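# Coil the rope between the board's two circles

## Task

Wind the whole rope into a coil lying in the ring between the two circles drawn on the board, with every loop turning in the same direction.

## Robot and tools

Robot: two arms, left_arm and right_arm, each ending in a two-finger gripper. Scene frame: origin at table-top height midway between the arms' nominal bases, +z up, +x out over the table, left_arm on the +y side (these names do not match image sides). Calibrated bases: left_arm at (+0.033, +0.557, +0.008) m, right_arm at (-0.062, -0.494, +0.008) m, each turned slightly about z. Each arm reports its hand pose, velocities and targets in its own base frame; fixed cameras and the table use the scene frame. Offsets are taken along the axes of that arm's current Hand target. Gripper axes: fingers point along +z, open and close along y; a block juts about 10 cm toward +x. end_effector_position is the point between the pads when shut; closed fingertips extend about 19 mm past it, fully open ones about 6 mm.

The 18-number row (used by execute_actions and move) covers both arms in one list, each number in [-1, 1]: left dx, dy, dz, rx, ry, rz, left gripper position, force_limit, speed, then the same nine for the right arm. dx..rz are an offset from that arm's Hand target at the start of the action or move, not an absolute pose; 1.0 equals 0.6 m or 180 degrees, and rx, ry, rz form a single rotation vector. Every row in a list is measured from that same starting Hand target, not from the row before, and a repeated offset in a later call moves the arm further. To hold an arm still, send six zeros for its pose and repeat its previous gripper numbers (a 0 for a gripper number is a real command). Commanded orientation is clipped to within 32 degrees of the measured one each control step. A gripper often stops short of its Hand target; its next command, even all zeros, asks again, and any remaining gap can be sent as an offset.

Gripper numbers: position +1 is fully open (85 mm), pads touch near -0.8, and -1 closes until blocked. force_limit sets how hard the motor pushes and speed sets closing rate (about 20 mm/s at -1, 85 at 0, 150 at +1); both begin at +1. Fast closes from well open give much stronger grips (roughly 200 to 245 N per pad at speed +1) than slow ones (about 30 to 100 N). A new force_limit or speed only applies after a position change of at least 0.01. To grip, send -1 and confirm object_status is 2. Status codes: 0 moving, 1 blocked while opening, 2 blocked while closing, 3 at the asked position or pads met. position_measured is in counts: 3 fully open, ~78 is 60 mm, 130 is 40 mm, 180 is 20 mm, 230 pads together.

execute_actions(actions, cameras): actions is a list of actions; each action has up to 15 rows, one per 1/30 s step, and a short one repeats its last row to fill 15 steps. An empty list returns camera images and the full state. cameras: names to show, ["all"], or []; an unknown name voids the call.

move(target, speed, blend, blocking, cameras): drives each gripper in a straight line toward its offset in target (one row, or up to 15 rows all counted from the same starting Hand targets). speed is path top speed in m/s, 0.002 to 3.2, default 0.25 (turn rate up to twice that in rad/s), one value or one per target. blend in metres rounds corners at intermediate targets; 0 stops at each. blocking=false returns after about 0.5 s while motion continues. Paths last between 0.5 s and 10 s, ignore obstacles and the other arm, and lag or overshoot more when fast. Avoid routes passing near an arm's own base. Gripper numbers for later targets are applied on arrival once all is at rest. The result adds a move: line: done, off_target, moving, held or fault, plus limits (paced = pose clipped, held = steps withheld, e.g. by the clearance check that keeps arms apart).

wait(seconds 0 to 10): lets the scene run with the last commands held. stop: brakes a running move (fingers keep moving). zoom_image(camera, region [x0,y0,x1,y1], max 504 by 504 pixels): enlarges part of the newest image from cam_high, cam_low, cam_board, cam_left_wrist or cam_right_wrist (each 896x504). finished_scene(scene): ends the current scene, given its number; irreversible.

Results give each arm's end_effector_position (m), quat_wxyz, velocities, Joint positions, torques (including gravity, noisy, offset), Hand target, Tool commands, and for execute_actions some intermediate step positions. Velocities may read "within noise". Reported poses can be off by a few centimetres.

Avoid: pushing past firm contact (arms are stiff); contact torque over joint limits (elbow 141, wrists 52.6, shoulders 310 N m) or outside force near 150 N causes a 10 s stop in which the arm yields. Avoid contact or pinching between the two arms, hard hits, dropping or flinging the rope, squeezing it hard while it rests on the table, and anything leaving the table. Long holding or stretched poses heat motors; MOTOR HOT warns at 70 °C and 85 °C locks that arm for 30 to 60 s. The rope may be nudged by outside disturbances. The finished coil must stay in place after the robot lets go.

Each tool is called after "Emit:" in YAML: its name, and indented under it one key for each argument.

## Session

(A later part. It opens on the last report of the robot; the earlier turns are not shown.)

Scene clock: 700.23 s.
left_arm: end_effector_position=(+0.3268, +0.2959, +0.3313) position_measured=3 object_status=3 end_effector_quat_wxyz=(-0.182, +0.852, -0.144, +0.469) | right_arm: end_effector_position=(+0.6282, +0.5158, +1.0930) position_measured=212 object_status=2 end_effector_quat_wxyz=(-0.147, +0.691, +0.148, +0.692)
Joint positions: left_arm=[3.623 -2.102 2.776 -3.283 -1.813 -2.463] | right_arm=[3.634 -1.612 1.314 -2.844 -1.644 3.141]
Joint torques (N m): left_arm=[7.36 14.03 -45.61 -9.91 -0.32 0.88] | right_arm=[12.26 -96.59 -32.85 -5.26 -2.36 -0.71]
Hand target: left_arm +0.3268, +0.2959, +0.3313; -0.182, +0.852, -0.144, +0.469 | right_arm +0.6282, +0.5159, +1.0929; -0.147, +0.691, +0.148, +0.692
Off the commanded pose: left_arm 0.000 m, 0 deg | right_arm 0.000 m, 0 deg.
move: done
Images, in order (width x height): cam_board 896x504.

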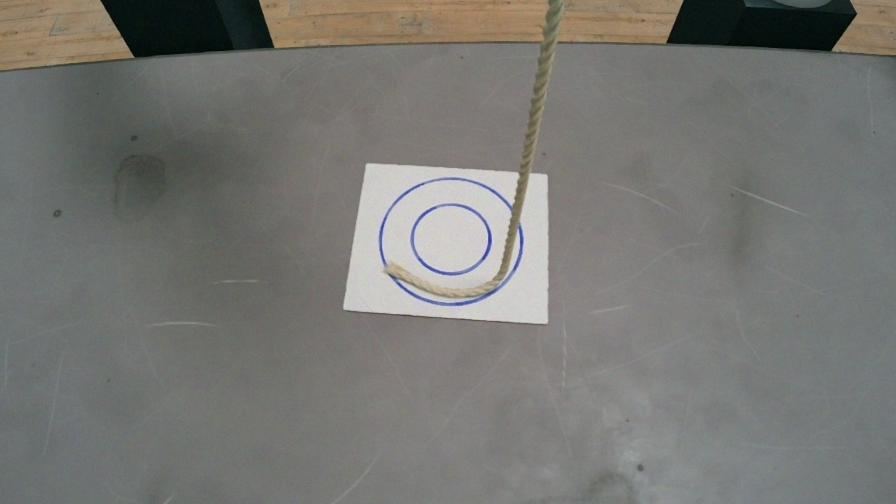

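Emit:
move:
  target:
    - [0,0,0,0,0,0,1,1,1,-0.03,-0.0267,-0.01657,0,0,0,-1,-1,-1]
    - [0,0,0,0,0,0,1,1,1,-0.06,-0.04868,-0.03888,0,0,0,-1,-1,-1]
    - [0,0,0,0,0,0,1,1,1,-0.09,-0.06412,-0.06613,0,0,0,-1,-1,-1]
  speed: 0.022
  blend: 0.004
  cameras: ["cam_board"]

Emit:
zoom_image:
  camera: "cam_board"
  region: [365, 165, 535, 315]

Scene clock: 719.10 s.
left_arm: end_effector_position=(+0.3268, +0.2959, +0.3313) position_measured=3 object_status=3 end_effector_quat_wxyz=(-0.182, +0.852, -0.144, +0.469) | right_arm: end_effector_position=(+0.5763, +0.5348, +1.0390) position_measured=212 object_status=2 end_effector_quat_wxyz=(-0.147, +0.691, +0.148, +0.692)
Joint positions: left_arm=[3.623 -2.102 2.776 -3.283 -1.813 -2.463] | right_arm=[3.718 -1.666 1.462 -2.938 -1.728 3.141]
Joint torques (N m): left_arm=[7.96 13.85 -45.16 -9.76 -0.22 0.73] | right_arm=[9.69 -87.98 -34.04 -5.67 -2.11 -1.15]
Hand target: left_arm +0.3268, +0.2959, +0.3313; -0.182, +0.852, -0.144, +0.469 | right_arm +0.5763, +0.5348, +1.0389; -0.147, +0.691, +0.148, +0.692
Off the commanded pose: left_arm 0.000 m, 0 deg | right_arm 0.000 m, 0 deg.
move: done
Images, in order (width x height): cam_board 896x504.

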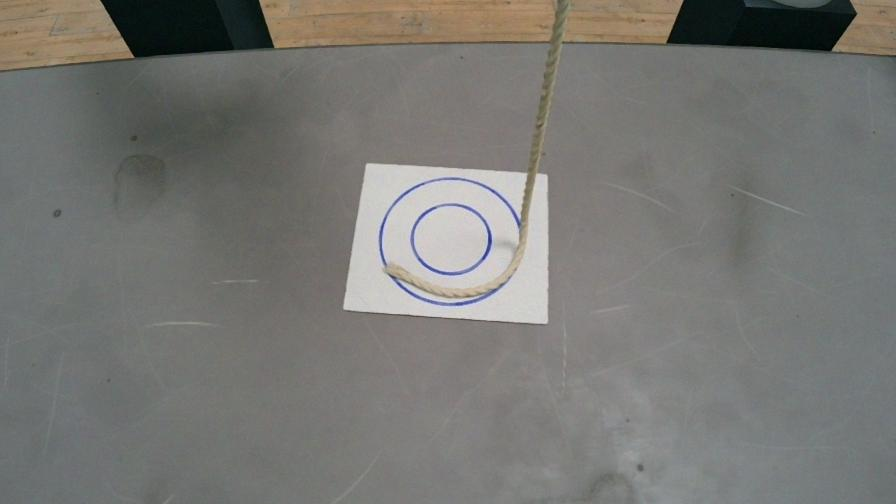

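Scaled by 2.965.

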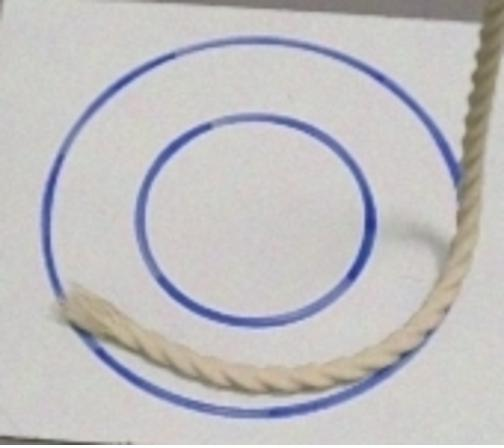

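Emit:
move:
  target:
    - [0,0,0,0,0,0,1,1,1,0.0417,0.01818,0.02528,0,0,0,-1,-1,-1]
    - [0,0,0,0,0,0,1,1,1,0.0733,0.04365,0.04807,0,0,0,-1,-1,-1]
    - [0,0,0,0,0,0,1,1,1,0.04,0.0168,0.02627,0,0,0,-1,-1,-1]
    - [0,0,0,0,0,0,1,1,1,0.0133,0.00152,-0.00068,0,0,0,-1,-1,-1]
  speed: 0.022
  blend: 0.003
  cameras: ["cam_board"]

Emit:
zoom_image:
  camera: "cam_board"
  region: [365, 165, 535, 315]

Scene clock: 744.27 s.
left_arm: end_effector_position=(+0.3268, +0.2959, +0.3313) position_measured=3 object_status=3 end_effector_quat_wxyz=(-0.182, +0.852, -0.144, +0.469) | right_arm: end_effector_position=(+0.5763, +0.5338, +1.0469) position_measured=212 object_status=2 end_effector_quat_wxyz=(-0.147, +0.691, +0.148, +0.692)
Joint positions: left_arm=[3.623 -2.102 2.776 -3.283 -1.813 -2.463] | right_arm=[3.716 -1.665 1.447 -2.924 -1.726 3.141]
Joint torques (N m): left_arm=[7.34 12.82 -44.88 -9.79 -0.23 0.63] | right_arm=[11.66 -90.4 -32.43 -5.37 -2.13 1.92]
Hand target: left_arm +0.3268, +0.2959, +0.3313; -0.182, +0.852, -0.144, +0.469 | right_arm +0.5763, +0.5338, +1.0469; -0.147, +0.691, +0.148, +0.692
Off the commanded pose: left_arm 0.000 m, 0 deg | right_arm 0.000 m, 0 deg.
move: done
Images, in order (width x height): cam_board 896x504.

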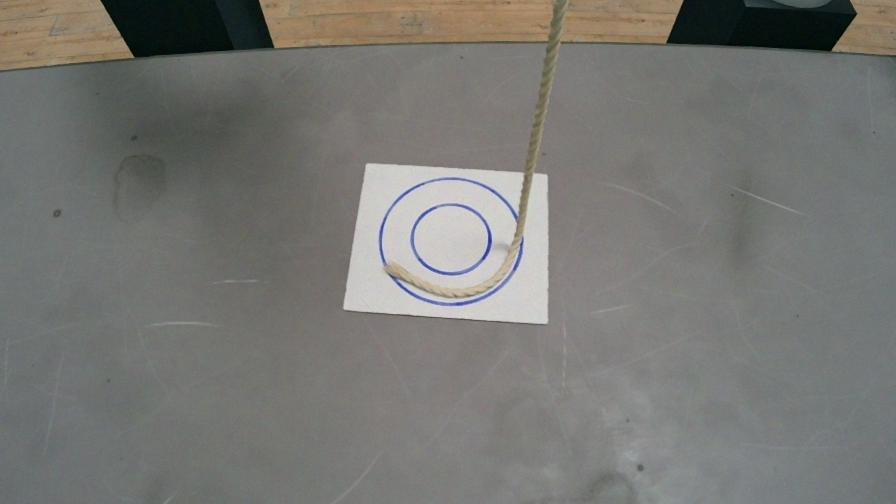

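Scaled by 2.965.

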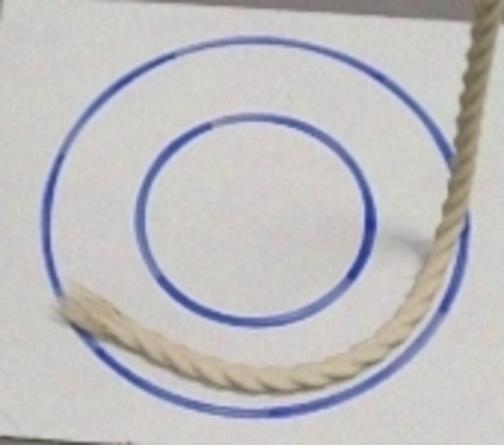

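Emit:
move:
  target:
    - [0,0,0,0,0,0,1,1,1,-0.0267,-0.00679,-0.02999,0,0,0,-1,-1,-1]
    - [0,0,0,0,0,0,1,1,1,-0.0533,-0.0066,-0.06073,0,0,0,-1,-1,-1]
    - [0,0,0,0,0,0,1,1,1,-0.08,0.00246,-0.08994,0,0,0,-1,-1,-1]
  speed: 0.022
  blend: 0.004
  cameras: ["cam_board"]

Emit:
zoom_image:
  camera: "cam_board"
  region: [365, 165, 535, 315]

Scene clock: 761.70 s.
left_arm: end_effector_position=(+0.3268, +0.2959, +0.3313) position_measured=3 object_status=3 end_effector_quat_wxyz=(-0.182, +0.852, -0.144, +0.469) | right_arm: end_effector_position=(+0.5277, +0.5105, +0.9989) position_measured=212 object_status=2 end_effector_quat_wxyz=(-0.147, +0.691, +0.148, +0.692)
Joint positions: left_arm=[3.623 -2.102 2.776 -3.283 -1.813 -2.463] | right_arm=[3.732 -1.76 1.613 -2.994 -1.741 3.141]
Joint torques (N m): left_arm=[6.65 12.9 -45.14 -9.85 -0.25 0.67] | right_arm=[-7.61 -76.77 -33.12 -5.35 3.75 -0.43]
Hand target: left_arm +0.3268, +0.2959, +0.3313; -0.182, +0.852, -0.144, +0.469 | right_arm +0.5276, +0.5104, +0.9989; -0.147, +0.691, +0.148, +0.692
Off the commanded pose: left_arm 0.000 m, 0 deg | right_arm 0.000 m, 0 deg.
move: done
Images, in order (width x height): cam_board 896x504.

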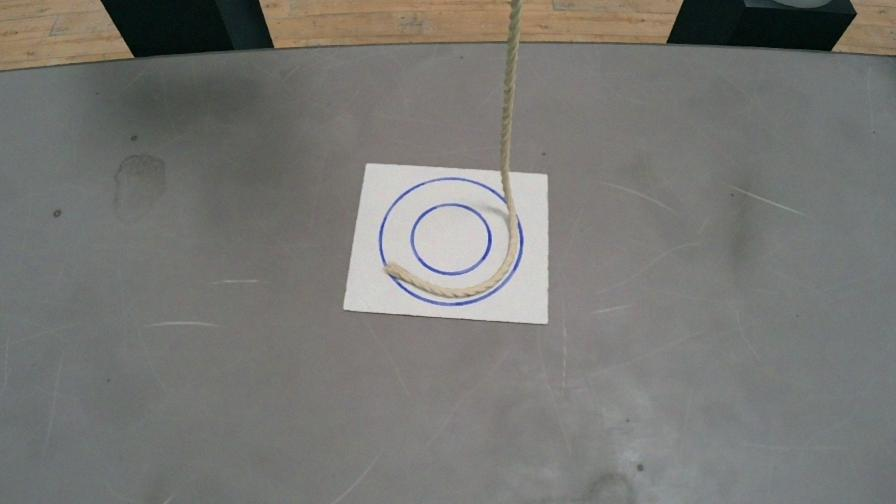

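Scaled by 2.965.

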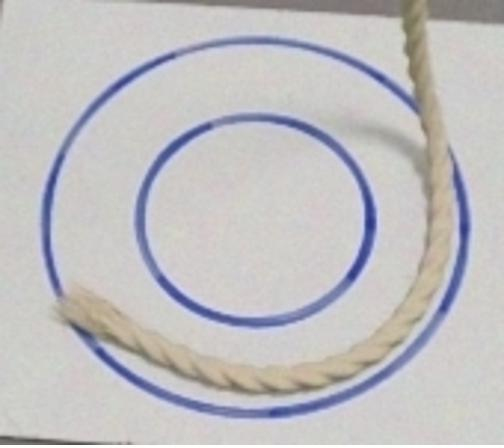

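Emit:
move:
  target:
    - [0,0,0,0,0,0,1,1,1,-0.0275,0.01535,-0.02617,0,0,0,-1,-1,-1]
    - [0,0,0,0,0,0,1,1,1,-0.055,0.0372,-0.04757,0,0,0,-1,-1,-1]
    - [0,0,0,0,0,0,1,1,1,-0.0825,0.06353,-0.06258,0,0,0,-1,-1,-1]
  speed: 0.022
  blend: 0.004
  cameras: ["cam_board"]

Emit:
zoom_image:
  camera: "cam_board"
  region: [365, 165, 535, 315]

Scene clock: 777.70 s.
left_arm: end_effector_position=(+0.3268, +0.2959, +0.3313) position_measured=3 object_status=3 end_effector_quat_wxyz=(-0.182, +0.852, -0.144, +0.469) | right_arm: end_effector_position=(+0.5089, +0.4604, +0.9495) position_measured=212 object_status=2 end_effector_quat_wxyz=(-0.147, +0.691, +0.148, +0.692)
Joint positions: left_arm=[3.623 -2.102 2.776 -3.283 -1.813 -2.463] | right_arm=[3.654 -1.861 1.775 -3.056 -1.663 3.141]
Joint torques (N m): left_arm=[6.75 13.91 -44.23 -9.78 -0.37 0.77] | right_arm=[-6.55 -62.66 -35.19 -5.64 3.54 2.52]
Hand target: left_arm +0.3268, +0.2959, +0.3313; -0.182, +0.852, -0.144, +0.469 | right_arm +0.5089, +0.4603, +0.9494; -0.147, +0.691, +0.148, +0.692
Off the commanded pose: left_arm 0.000 m, 0 deg | right_arm 0.000 m, 0 deg.
move: done
Images, in order (width x height): cam_board 896x504.

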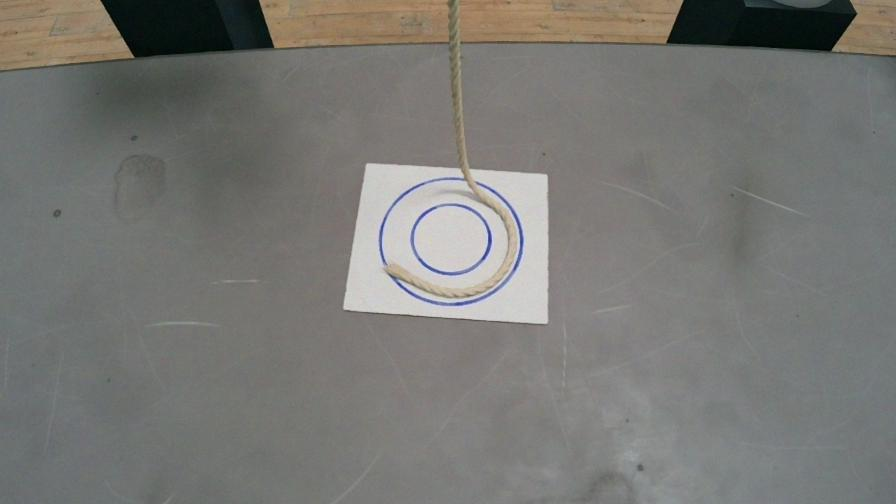

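Scaled by 2.965.

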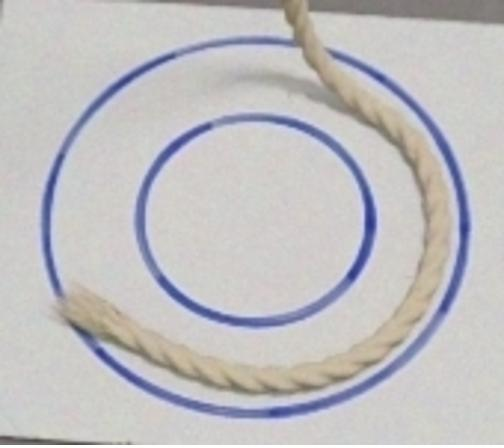

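Emit:
move:
  target:
    - [0,0,0,0,0,0,1,1,1,0.005,-0.03277,0.01367,0,0,0,-1,-1,-1]
    - [0,0,0,0,0,0,1,1,1,-0.025,-0.00155,-0.00387,0,0,0,-1,-1,-1]
  speed: 0.022
  blend: 0.003
  cameras: ["cam_board"]

Emit:
zoom_image:
  camera: "cam_board"
  region: [365, 165, 535, 315]

Scene clock: 801.07 s.
left_arm: end_effector_position=(+0.3268, +0.2959, +0.3313) position_measured=3 object_status=3 end_effector_quat_wxyz=(-0.182, +0.852, -0.144, +0.469) | right_arm: end_effector_position=(+0.5064, +0.4602, +0.9345) position_measured=212 object_status=2 end_effector_quat_wxyz=(-0.147, +0.691, +0.148, +0.692)
Joint positions: left_arm=[3.623 -2.102 2.776 -3.283 -1.813 -2.463] | right_arm=[3.657 -1.866 1.805 -3.08 -1.666 3.141]
Joint torques (N m): left_arm=[7.46 12.34 -44.23 -9.74 -0.11 0.93] | right_arm=[-7.43 -63.28 -33.73 -5.21 3.41 -0.33]
Hand target: left_arm +0.3268, +0.2959, +0.3313; -0.182, +0.852, -0.144, +0.469 | right_arm +0.5064, +0.4602, +0.9344; -0.147, +0.691, +0.148, +0.692
Off the commanded pose: left_arm 0.000 m, 0 deg | right_arm 0.000 m, 0 deg.
move: done
Images, in order (width x height): cam_board 896x504.

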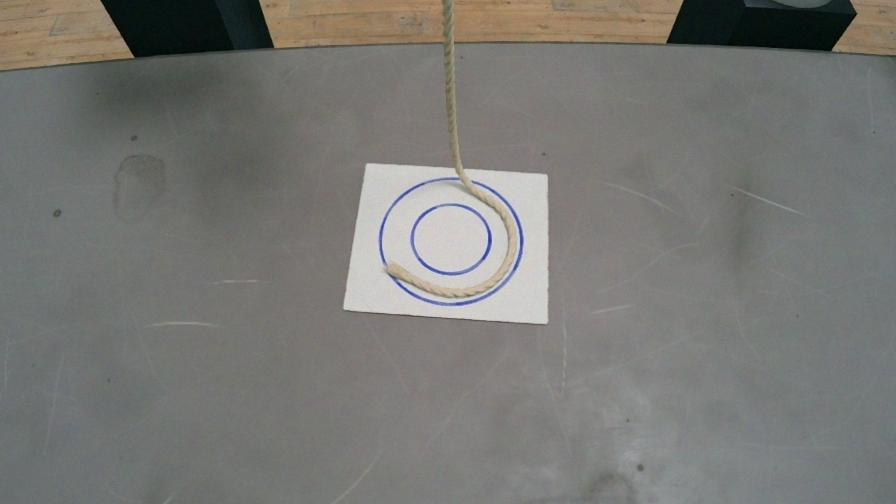

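Scaled by 2.965.

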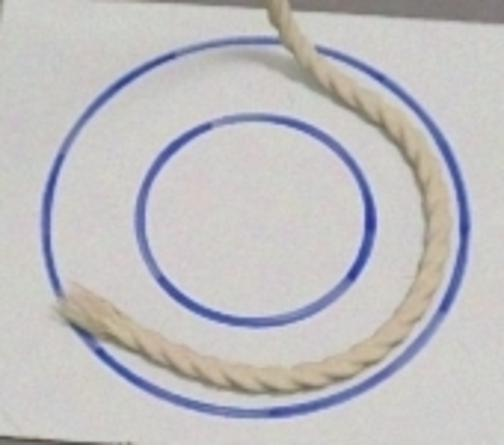

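Emit:
move:
  target:
    - [0,0,0,0,0,0,1,1,1,0.03417,-0.03235,0.01623,0,0,0,-1,-1,-1]
    - [0,0,0,0,0,0,1,1,1,0.0675,-0.05443,0.03955,0,0,0,-1,-1,-1]
    - [0,0,0,0,0,0,1,1,1,0.09583,-0.06668,0.06453,0,0,0,-1,-1,-1]
    - [0,0,0,0,0,0,1,1,1,0.0675,-0.05313,0.03515,0,0,0,-1,-1,-1]
    - [0,0,0,0,0,0,1,1,1,0.0375,-0.02993,0.01223,0,0,0,-1,-1,-1]
    - [0,0,0,0,0,0,1,1,1,0.0075,-0.0012,-0.00312,0,0,0,-1,-1,-1]
  speed: 0.024
  blend: 0.003
  cameras: ["cam_board"]

Emit:
zoom_image:
  camera: "cam_board"
  region: [365, 165, 535, 315]

Scene clock: 828.40 s.
left_arm: end_effector_position=(+0.3268, +0.2959, +0.3313) position_measured=3 object_status=3 end_effector_quat_wxyz=(-0.182, +0.852, -0.144, +0.469) | right_arm: end_effector_position=(+0.5044, +0.4601, +0.9390) position_measured=212 object_status=2 end_effector_quat_wxyz=(-0.147, +0.691, +0.148, +0.692)
Joint positions: left_arm=[3.623 -2.102 2.776 -3.283 -1.813 -2.463] | right_arm=[3.659 -1.868 1.798 -3.072 -1.668 3.141]
Joint torques (N m): left_arm=[7.28 12.46 -44.46 -9.52 0.06 0.89] | right_arm=[-6.54 -61.46 -34.41 -5.49 3.76 2.27]
Hand target: left_arm +0.3268, +0.2959, +0.3313; -0.182, +0.852, -0.144, +0.469 | right_arm +0.5044, +0.4601, +0.9389; -0.147, +0.691, +0.148, +0.692
Off the commanded pose: left_arm 0.000 m, 0 deg | right_arm 0.000 m, 0 deg.
move: done
Images, in order (width x height): cam_board 896x504.

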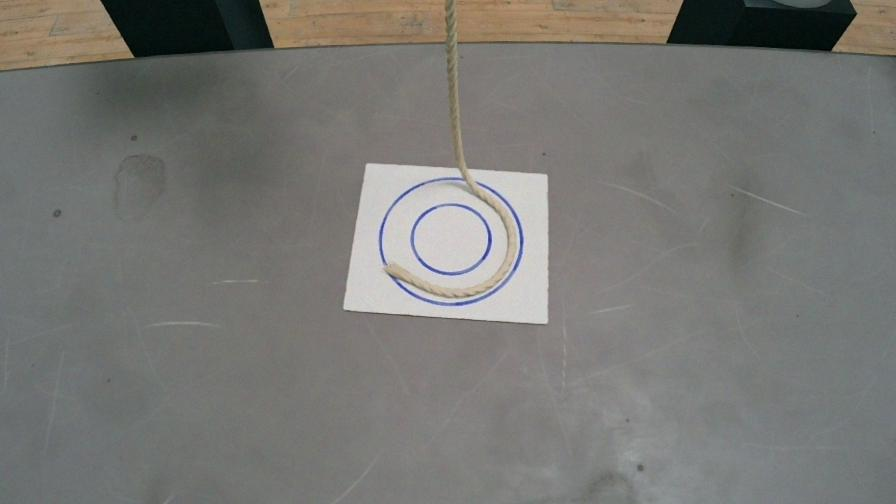

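Scaled by 2.965.

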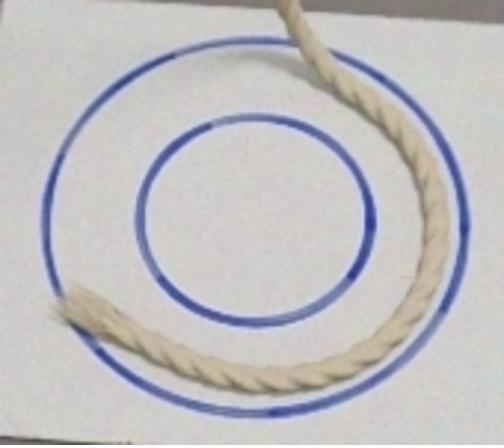

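Emit:
move:
  target:
    - [0,0,0,0,0,0,1,1,1,-0.0308,0.03128,-0.00882,0,0,0,-1,-1,-1]
    - [0,0,0,0,0,0,1,1,1,-0.0617,0.06387,-0.00855,0,0,0,-1,-1,-1]
    - [0,0,0,0,0,0,1,1,1,-0.0925,0.09468,0.00162,0,0,0,-1,-1,-1]
  speed: 0.024
  blend: 0.004
  cameras: ["cam_board"]

Emit:
zoom_image:
  camera: "cam_board"
  region: [365, 165, 535, 315]

Scene clock: 842.17 s.
left_arm: end_effector_position=(+0.3268, +0.2959, +0.3313) position_measured=3 object_status=3 end_effector_quat_wxyz=(-0.182, +0.852, -0.144, +0.469) | right_arm: end_effector_position=(+0.5284, +0.4086, +0.8835) position_measured=212 object_status=2 end_effector_quat_wxyz=(-0.147, +0.691, +0.148, +0.692)
Joint positions: left_arm=[3.623 -2.102 2.776 -3.283 -1.813 -2.463] | right_arm=[3.508 -1.917 1.927 -3.152 -1.517 3.141]
Joint torques (N m): left_arm=[8.32 13.37 -44.56 -9.64 -0.02 0.77] | right_arm=[-3.24 -56.41 -35.01 -5.33 3.5 2.41]
Hand target: left_arm +0.3268, +0.2959, +0.3313; -0.182, +0.852, -0.144, +0.469 | right_arm +0.5285, +0.4086, +0.8834; -0.147, +0.691, +0.148, +0.692
Off the commanded pose: left_arm 0.000 m, 0 deg | right_arm 0.000 m, 0 deg.
move: done
Images, in order (width x height): cam_board 896x504.

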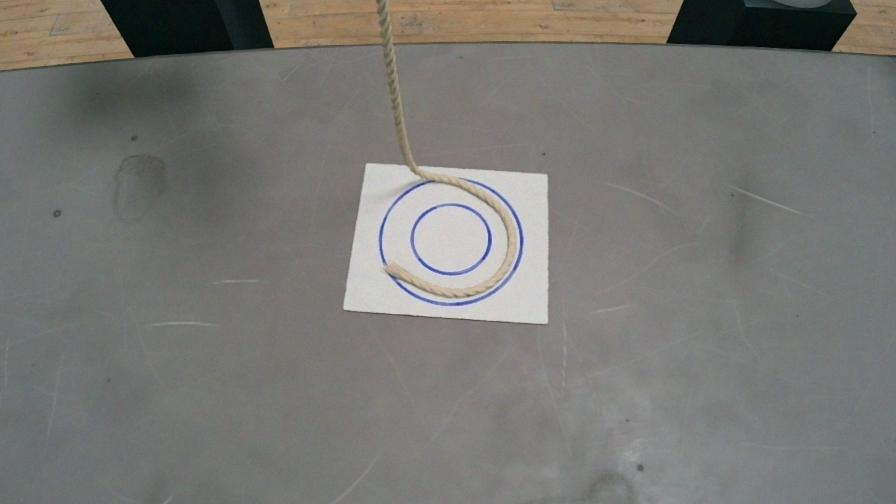

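Scaled by 2.965.

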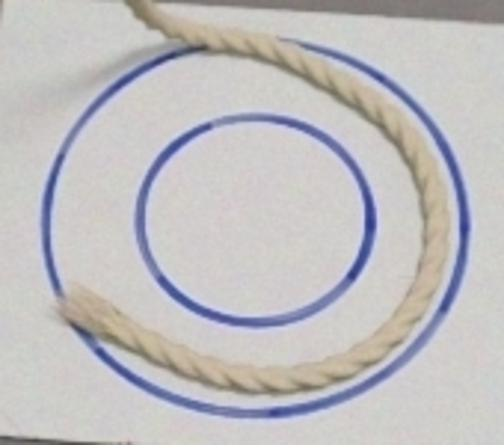

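Emit:
move:
  target:
    - [0,0,0,0,0,0,1,1,1,0.05,-0.04605,-0.00138,0,0,0,-1,-1,-1]
    - [0,0,0,0,0,0,1,1,1,0.0817,-0.07558,0.00355,0,0,0,-1,-1,-1]
    - [0,0,0,0,0,0,1,1,1,0.0533,-0.04605,-0.00303,0,0,0,-1,-1,-1]
    - [0,0,0,0,0,0,1,1,1,0.025,-0.01595,0.00145,0,0,0,-1,-1,-1]
  speed: 0.024
  blend: 0.003
  cameras: ["cam_board"]

Emit:
zoom_image:
  camera: "cam_board"
  region: [365, 165, 535, 315]

Scene clock: 860.70 s.
left_arm: end_effector_position=(+0.3268, +0.2959, +0.3313) position_measured=3 object_status=3 end_effector_quat_wxyz=(-0.182, +0.852, -0.144, +0.469) | right_arm: end_effector_position=(+0.5253, +0.4177, +0.8985) position_measured=212 object_status=2 end_effector_quat_wxyz=(-0.147, +0.691, +0.148, +0.692)
Joint positions: left_arm=[3.623 -2.102 2.776 -3.283 -1.813 -2.463] | right_arm=[3.534 -1.908 1.896 -3.129 -1.543 3.141]
Joint torques (N m): left_arm=[6.81 12.91 -44.33 -9.47 0.05 0.8] | right_arm=[-6.35 -58.07 -34.37 -5.57 3.53 1.86]
Hand target: left_arm +0.3268, +0.2959, +0.3313; -0.182, +0.852, -0.144, +0.469 | right_arm +0.5253, +0.4177, +0.8984; -0.147, +0.691, +0.148, +0.692
Off the commanded pose: left_arm 0.000 m, 0 deg | right_arm 0.000 m, 0 deg.
move: done
Images, in order (width x height): cam_board 896x504.

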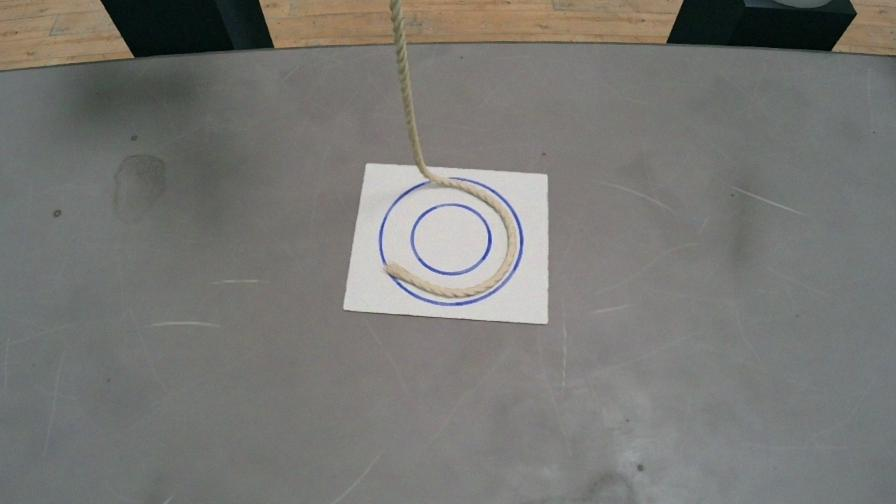

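Scaled by 2.965.

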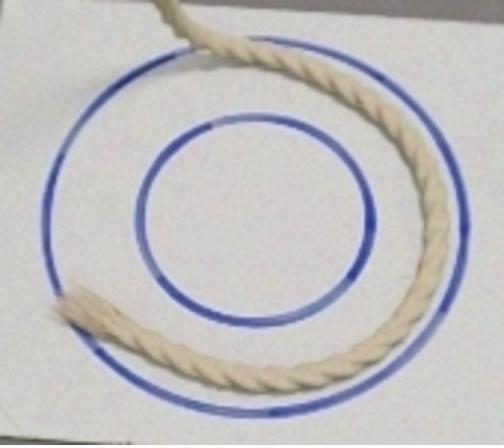

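Emit:
move:
  target:
    - [0,0,0,0,0,0,1,1,1,-0.0233,0.02537,0.01643,0,0,0,-1,-1,-1]
    - [0,0,0,0,0,0,1,1,1,-0.0467,0.0458,0.03688,0,0,0,-1,-1,-1]
  speed: 0.024
  blend: 0.004
  cameras: ["cam_board"]

Emit:
zoom_image:
  camera: "cam_board"
  region: [365, 165, 535, 315]

Scene clock: 873.97 s.
left_arm: end_effector_position=(+0.3268, +0.2959, +0.3313) position_measured=3 object_status=3 end_effector_quat_wxyz=(-0.182, +0.852, -0.144, +0.469) | right_arm: end_effector_position=(+0.5566, +0.4016, +0.8705) position_measured=212 object_status=2 end_effector_quat_wxyz=(-0.147, +0.691, +0.148, +0.692)
Joint positions: left_arm=[3.623 -2.102 2.776 -3.283 -1.813 -2.463] | right_arm=[3.464 -1.888 1.931 -3.185 -1.474 3.141]
Joint torques (N m): left_arm=[6.32 12.61 -43.97 -9.39 0.08 0.72] | right_arm=[-6.85 -10 -34 -5.32 3.89 2.04]
Hand target: left_arm +0.3268, +0.2959, +0.3313; -0.182, +0.852, -0.144, +0.469 | right_arm +0.5568, +0.4016, +0.8704; -0.147, +0.691, +0.148, +0.692
Off the commanded pose: left_arm 0.000 m, 0 deg | right_arm 0.000 m, 0 deg.
move: done
Images, in order (width x height): cam_board 896x504.

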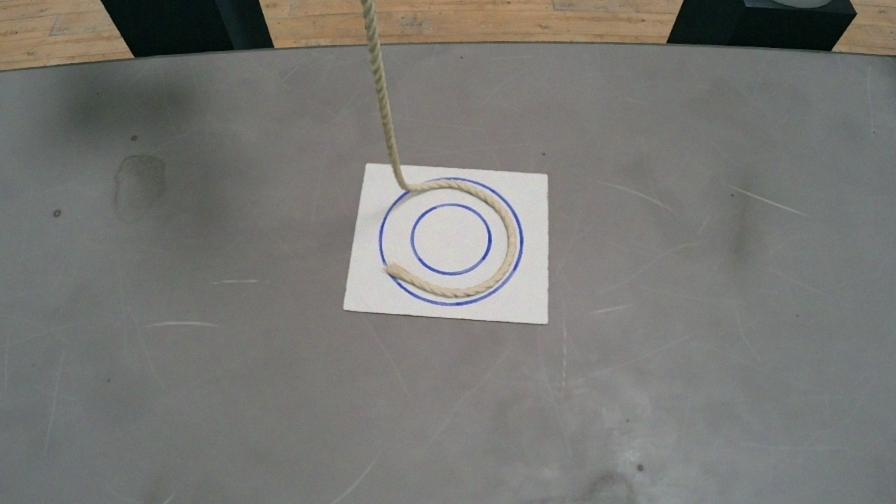

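Scaled by 2.965.

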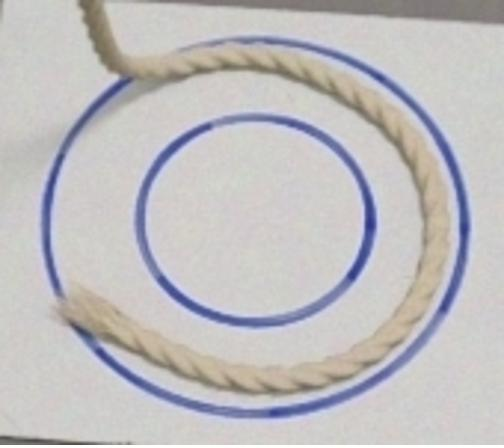

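Emit:
move:
  target:
    - [0,0,0,0,0,0,1,1,1,-0.0217,0.01245,0.02512,0,0,0,-1,-1,-1]
    - [0,0,0,0,0,0,1,1,1,-0.045,0.02072,0.05062,0,0,0,-1,-1,-1]
  speed: 0.024
  blend: 0.004
  cameras: ["cam_board"]

Emit:
zoom_image:
  camera: "cam_board"
  region: [365, 165, 535, 315]

Scene clock: 886.13 s.
left_arm: end_effector_position=(+0.3268, +0.2959, +0.3313) position_measured=3 object_status=3 end_effector_quat_wxyz=(-0.182, +0.852, -0.144, +0.469) | right_arm: end_effector_position=(+0.5895, +0.4026, +0.8436) position_measured=212 object_status=2 end_effector_quat_wxyz=(-0.147, +0.691, +0.148, +0.692)
Joint positions: left_arm=[3.623 -2.102 2.776 -3.283 -1.813 -2.463] | right_arm=[3.441 -1.836 1.943 -3.249 -1.45 3.141]
Joint torques (N m): left_arm=[7.68 14.71 -43.86 -9.32 -0.09 0.82] | right_arm=[-6.87 -17.07 -33.9 -5.75 3.43 2.48]
Hand target: left_arm +0.3268, +0.2959, +0.3313; -0.182, +0.852, -0.144, +0.469 | right_arm +0.5896, +0.4026, +0.8435; -0.147, +0.691, +0.148, +0.692
Off the commanded pose: left_arm 0.000 m, 0 deg | right_arm 0.000 m, 0 deg.
move: done
Images, in order (width x height): cam_board 896x504.

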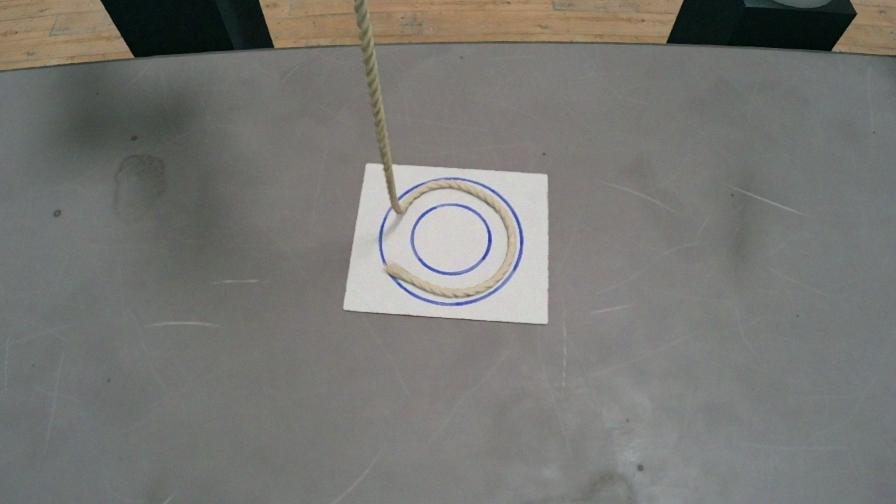

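Scaled by 2.965.

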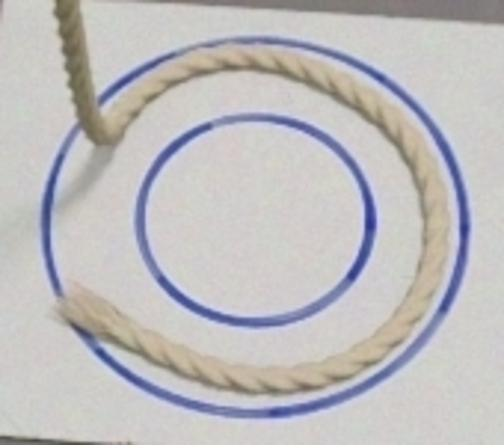

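Emit:
move:
  target: [0,0,0,0,0,0,1,1,1,0.0257,0,0.0317,0,-0.25,0,-1,-1,-1]
  speed: 0.06
  cameras: ["cam_board"]

Emit:
zoom_image:
  camera: "cam_board"
  region: [365, 165, 535, 315]

Scene clock: 918.40 s.
left_arm: end_effector_position=(+0.3268, +0.2959, +0.3313) position_measured=3 object_status=3 end_effector_quat_wxyz=(-0.182, +0.852, -0.144, +0.469) | right_arm: end_effector_position=(+0.6069, +0.4103, +0.8589) position_measured=212 object_status=2 end_effector_quat_wxyz=(-0.079, +0.904, +0.193, +0.375)
Joint positions: left_arm=[3.623 -2.102 2.776 -3.283 -1.813 -2.463] | right_arm=[3.465 -1.762 1.45 -2.043 -1.503 3.073]
Joint torques (N m): left_arm=[6.71 13.8 -43.77 -9.52 -0.11 0.76] | right_arm=[8.55 -27.25 -54.03 -2.64 -2.15 -2.67]
Hand target: left_arm +0.3268, +0.2959, +0.3313; -0.182, +0.852, -0.144, +0.469 | right_arm +0.6069, +0.4103, +0.8589; -0.079, +0.904, +0.193, +0.374
Off the commanded pose: left_arm 0.000 m, 0 deg | right_arm 0.000 m, 0 deg.
move: done
Images, in order (width x height): cam_board 896x504.

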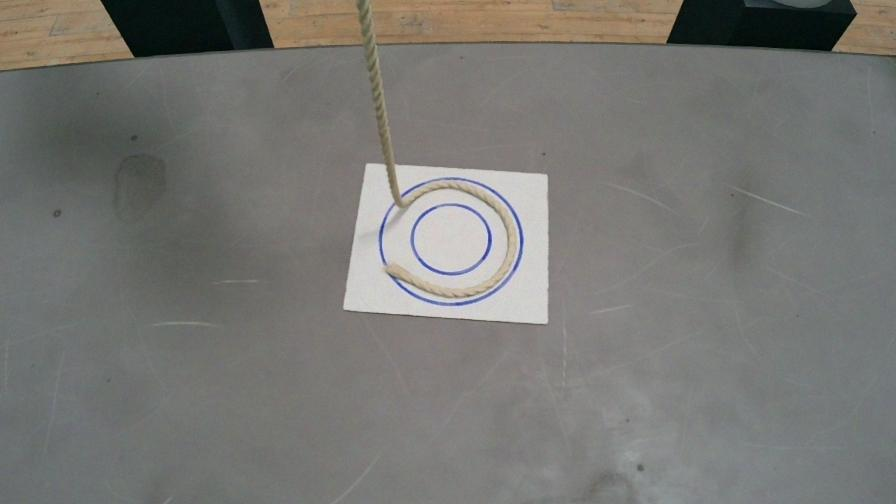

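Scaled by 2.965.

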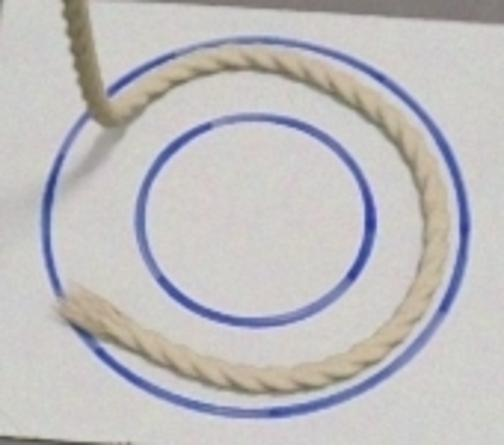

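Emit:
move:
  target:
    - [0,0,0,0,0,0,1,1,1,0.00099,0.00135,0.03634,0,0,0,-1,-1,-1]
    - [0,0,0,0,0,0,1,1,1,0.00092,-0.0058,0.07163,0,0,0,-1,-1,-1]
  speed: 0.024
  blend: 0.004
  cameras: ["cam_board"]

Emit:
zoom_image:
  camera: "cam_board"
  region: [365, 165, 535, 315]

Scene clock: 930.83 s.
left_arm: end_effector_position=(+0.3268, +0.2959, +0.3313) position_measured=3 object_status=3 end_effector_quat_wxyz=(-0.182, +0.852, -0.144, +0.469) | right_arm: end_effector_position=(+0.6336, +0.4260, +0.8290) position_measured=212 object_status=2 end_effector_quat_wxyz=(-0.079, +0.904, +0.193, +0.374)
Joint positions: left_arm=[3.623 -2.102 2.776 -3.283 -1.813 -2.463] | right_arm=[3.477 -1.724 1.475 -2.105 -1.511 3.081]
Joint torques (N m): left_arm=[6.73 13.51 -43.28 -9.51 0.05 0.79] | right_arm=[10.64 -35.1 -34.86 -8.02 -2.15 4.24]
Hand target: left_arm +0.3268, +0.2959, +0.3313; -0.182, +0.852, -0.144, +0.469 | right_arm +0.6336, +0.4260, +0.8289; -0.079, +0.904, +0.193, +0.374
Off the commanded pose: left_arm 0.000 m, 0 deg | right_arm 0.000 m, 0 deg.
move: done
Images, in order (width x height): cam_board 896x504.

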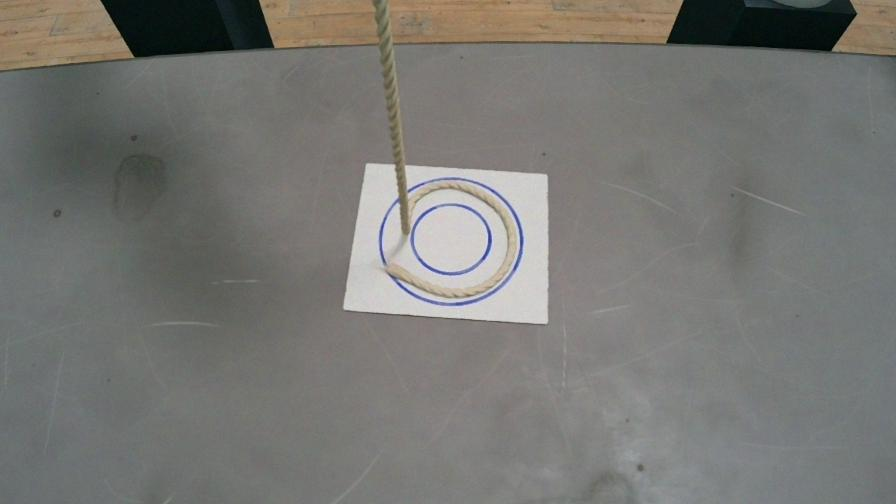

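Scaled by 2.965.

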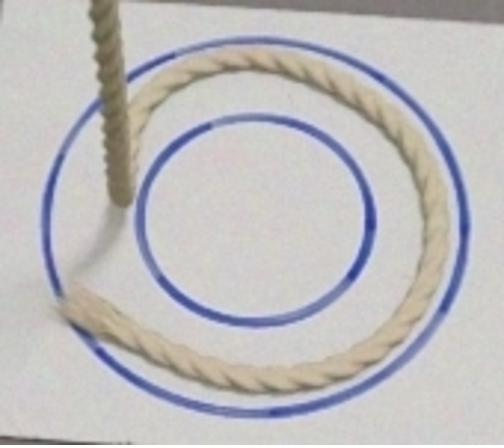

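Emit:
move:
  target:
    - [0,0,0,0,0,0,1,1,1,0.00006,0.01388,-0.07537,0,0,0,-1,-1,-1]
    - [0,0,0,0,0,0,1,1,1,-0.00596,0.00315,-0.11674,0,0,0,-1,-1,-1]
    - [0,0,0,0,0,0,1,1,1,-0.00421,0.01393,-0.07963,0,0,0,-1,-1,-1]
    - [0,0,0,0,0,0,1,1,1,-0.00277,0.01538,-0.04048,0,0,0,-1,-1,-1]
  speed: 0.024
  blend: 0.003
  cameras: ["cam_board"]

Emit:
zoom_image:
  camera: "cam_board"
  region: [365, 165, 535, 315]

Scene clock: 956.33 s.
left_arm: end_effector_position=(+0.3268, +0.2959, +0.3313) position_measured=3 object_status=3 end_effector_quat_wxyz=(-0.182, +0.852, -0.144, +0.469) | right_arm: end_effector_position=(+0.6205, +0.4101, +0.8450) position_measured=212 object_status=2 end_effector_quat_wxyz=(-0.079, +0.904, +0.193, +0.374)
Joint positions: left_arm=[3.623 -2.102 2.776 -3.283 -1.813 -2.463] | right_arm=[3.456 -1.751 1.467 -2.07 -1.497 3.067]
Joint torques (N m): left_arm=[7.4 12.45 -43.42 -9.33 0.14 0.94] | right_arm=[9.94 -29.61 -34.58 -8.05 -1.71 3.8]
Hand target: left_arm +0.3268, +0.2959, +0.3313; -0.182, +0.852, -0.144, +0.469 | right_arm +0.6206, +0.4101, +0.8449; -0.079, +0.904, +0.193, +0.374
Off the commanded pose: left_arm 0.000 m, 0 deg | right_arm 0.000 m, 0 deg.
move: done
Images, in order (width x height): cam_board 896x504.

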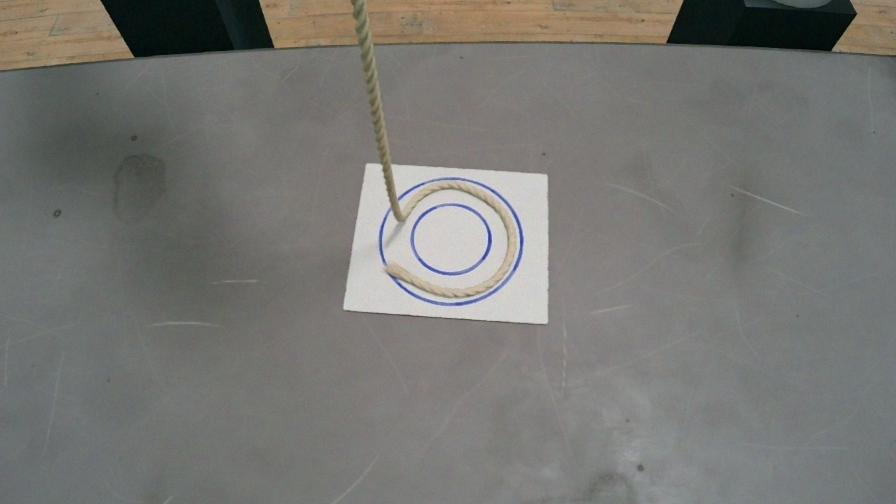

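Scaled by 2.965.

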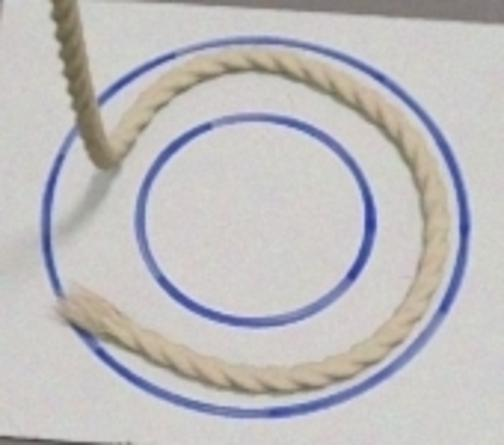

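Emit:
move:
  target:
    - [0,0,0,0,0,0,1,1,1,-0.01821,0.00198,-0.03,0,0,0,-1,-1,-1]
    - [0,0,0,0,0,0,1,1,1,-0.01532,0.00328,0.01532,0,0,0,-1,-1,-1]
  speed: 0.024
  blend: 0.003
  cameras: ["cam_board"]

Emit:
zoom_image:
  camera: "cam_board"
  region: [365, 165, 535, 315]

Scene clock: 972.20 s.
left_arm: end_effector_position=(+0.3268, +0.2959, +0.3313) position_measured=3 object_status=3 end_effector_quat_wxyz=(-0.182, +0.852, -0.144, +0.469) | right_arm: end_effector_position=(+0.6213, +0.4083, +0.8320) position_measured=212 object_status=2 end_effector_quat_wxyz=(-0.079, +0.904, +0.193, +0.374)
Joint positions: left_arm=[3.623 -2.102 2.776 -3.283 -1.813 -2.463] | right_arm=[3.452 -1.757 1.496 -2.092 -1.494 3.064]
Joint torques (N m): left_arm=[7.64 13.06 -43.55 -9.22 0.13 0.81] | right_arm=[11.06 -29.35 -35.63 -7.78 -1.51 4.28]
Hand target: left_arm +0.3268, +0.2959, +0.3313; -0.182, +0.852, -0.144, +0.469 | right_arm +0.6214, +0.4083, +0.8319; -0.079, +0.904, +0.193, +0.374
Off the commanded pose: left_arm 0.000 m, 0 deg | right_arm 0.000 m, 0 deg.
move: done
Images, in order (width x height): cam_board 896x504.

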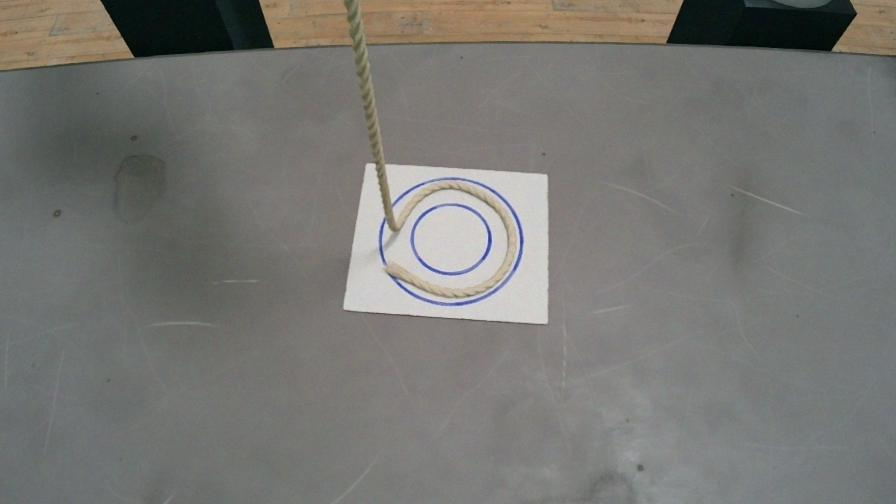

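Scaled by 2.965.

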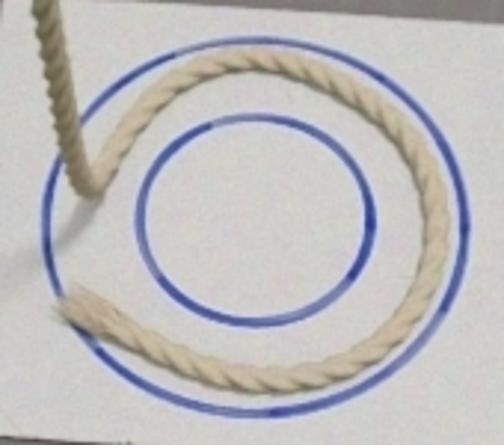

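Emit:
move:
  target:
    - [0,0,0,0,0,0,1,1,1,0.00176,-0.00928,0.03711,0,0,0,-1,-1,-1]
    - [0,0,0,0,0,0,1,1,1,0.00062,-0.02332,0.07133,0,0,0,-1,-1,-1]
  speed: 0.024
  blend: 0.004
  cameras: ["cam_board"]

Emit:
zoom_image:
  camera: "cam_board"
  region: [365, 165, 535, 315]

Scene clock: 984.50 s.
left_arm: end_effector_position=(+0.3268, +0.2959, +0.3313) position_measured=3 object_status=3 end_effector_quat_wxyz=(-0.182, +0.852, -0.144, +0.469) | right_arm: end_effector_position=(+0.6436, +0.4334, +0.8020) position_measured=212 object_status=2 end_effector_quat_wxyz=(-0.079, +0.904, +0.193, +0.374)
Joint positions: left_arm=[3.623 -2.102 2.776 -3.283 -1.813 -2.463] | right_arm=[3.483 -1.713 1.514 -2.155 -1.516 3.086]
Joint torques (N m): left_arm=[6.83 13.32 -43.36 -9.24 -0.01 0.99] | right_arm=[11.42 -33.56 -35.44 -8.06 -2.19 4.35]
Hand target: left_arm +0.3268, +0.2959, +0.3313; -0.182, +0.852, -0.144, +0.469 | right_arm +0.6436, +0.4335, +0.8019; -0.079, +0.904, +0.193, +0.374
Off the commanded pose: left_arm 0.000 m, 0 deg | right_arm 0.000 m, 0 deg.
move: done
Images, in order (width x height): cam_board 896x504.

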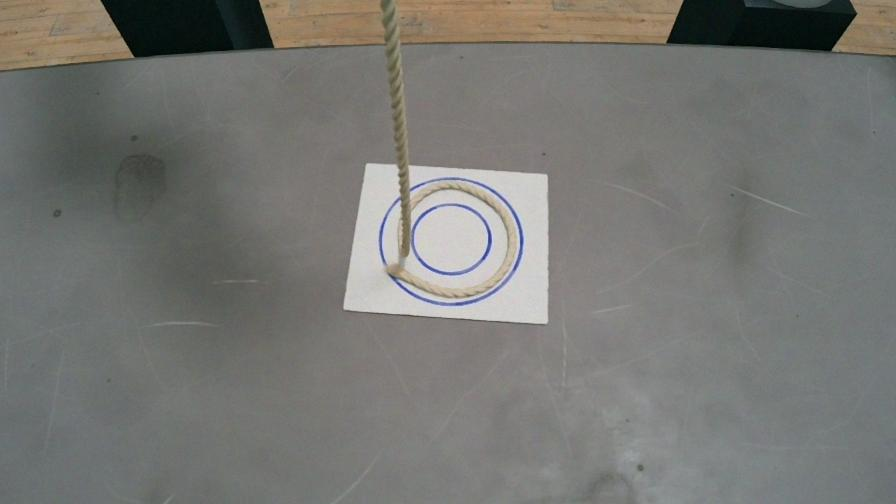

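Scaled by 2.965.

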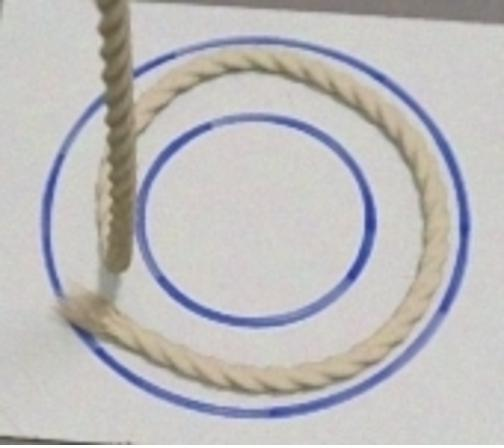

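Emit:
move:
  target:
    - [0,0,0,0,0,0,1,1,1,-0.00177,-0.01627,0.03005,0,0,0,-1,-1,-1]
    - [0,0,0,0,0,0,1,1,1,-0.00514,-0.03518,0.0585,0,0,0,-1,-1,-1]
  speed: 0.024
  blend: 0.004
  cameras: ["cam_board"]

Emit:
zoom_image:
  camera: "cam_board"
  region: [365, 165, 535, 315]

Scene clock: 999.30 s.
left_arm: end_effector_position=(+0.3268, +0.2959, +0.3313) position_measured=3 object_status=3 end_effector_quat_wxyz=(-0.182, +0.852, -0.144, +0.469) | right_arm: end_effector_position=(+0.6557, +0.4619, +0.7750) position_measured=212 object_status=2 end_effector_quat_wxyz=(-0.079, +0.904, +0.193, +0.374)
Joint positions: left_arm=[3.623 -2.102 2.776 -3.283 -1.813 -2.463] | right_arm=[3.523 -1.675 1.529 -2.21 -1.544 3.114]
Joint torques (N m): left_arm=[7.14 13.1 -43.29 -9.24 -0.14 0.94] | right_arm=[8.19 -43.24 -35.99 -8.04 -1.84 4.11]
Hand target: left_arm +0.3268, +0.2959, +0.3313; -0.182, +0.852, -0.144, +0.469 | right_arm +0.6557, +0.4620, +0.7749; -0.079, +0.904, +0.193, +0.374
Off the commanded pose: left_arm 0.000 m, 0 deg | right_arm 0.000 m, 0 deg.
move: done
Images, in order (width x height): cam_board 896x504.

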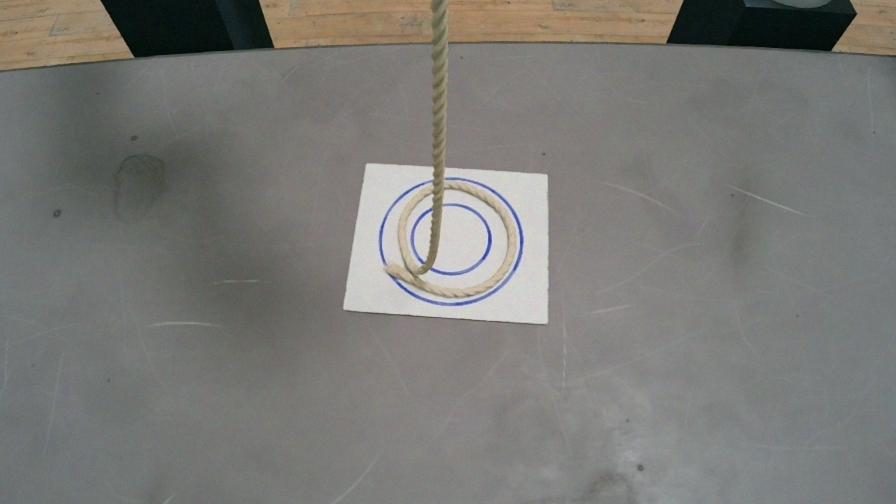

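Scaled by 2.965.

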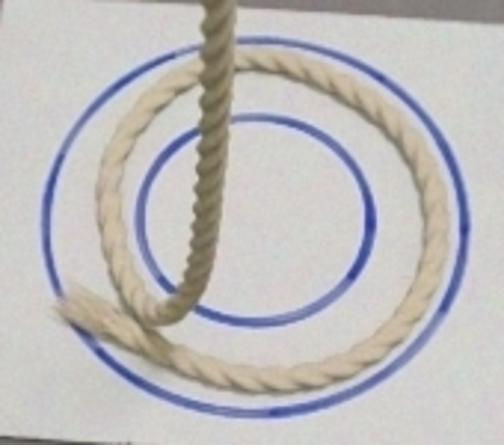

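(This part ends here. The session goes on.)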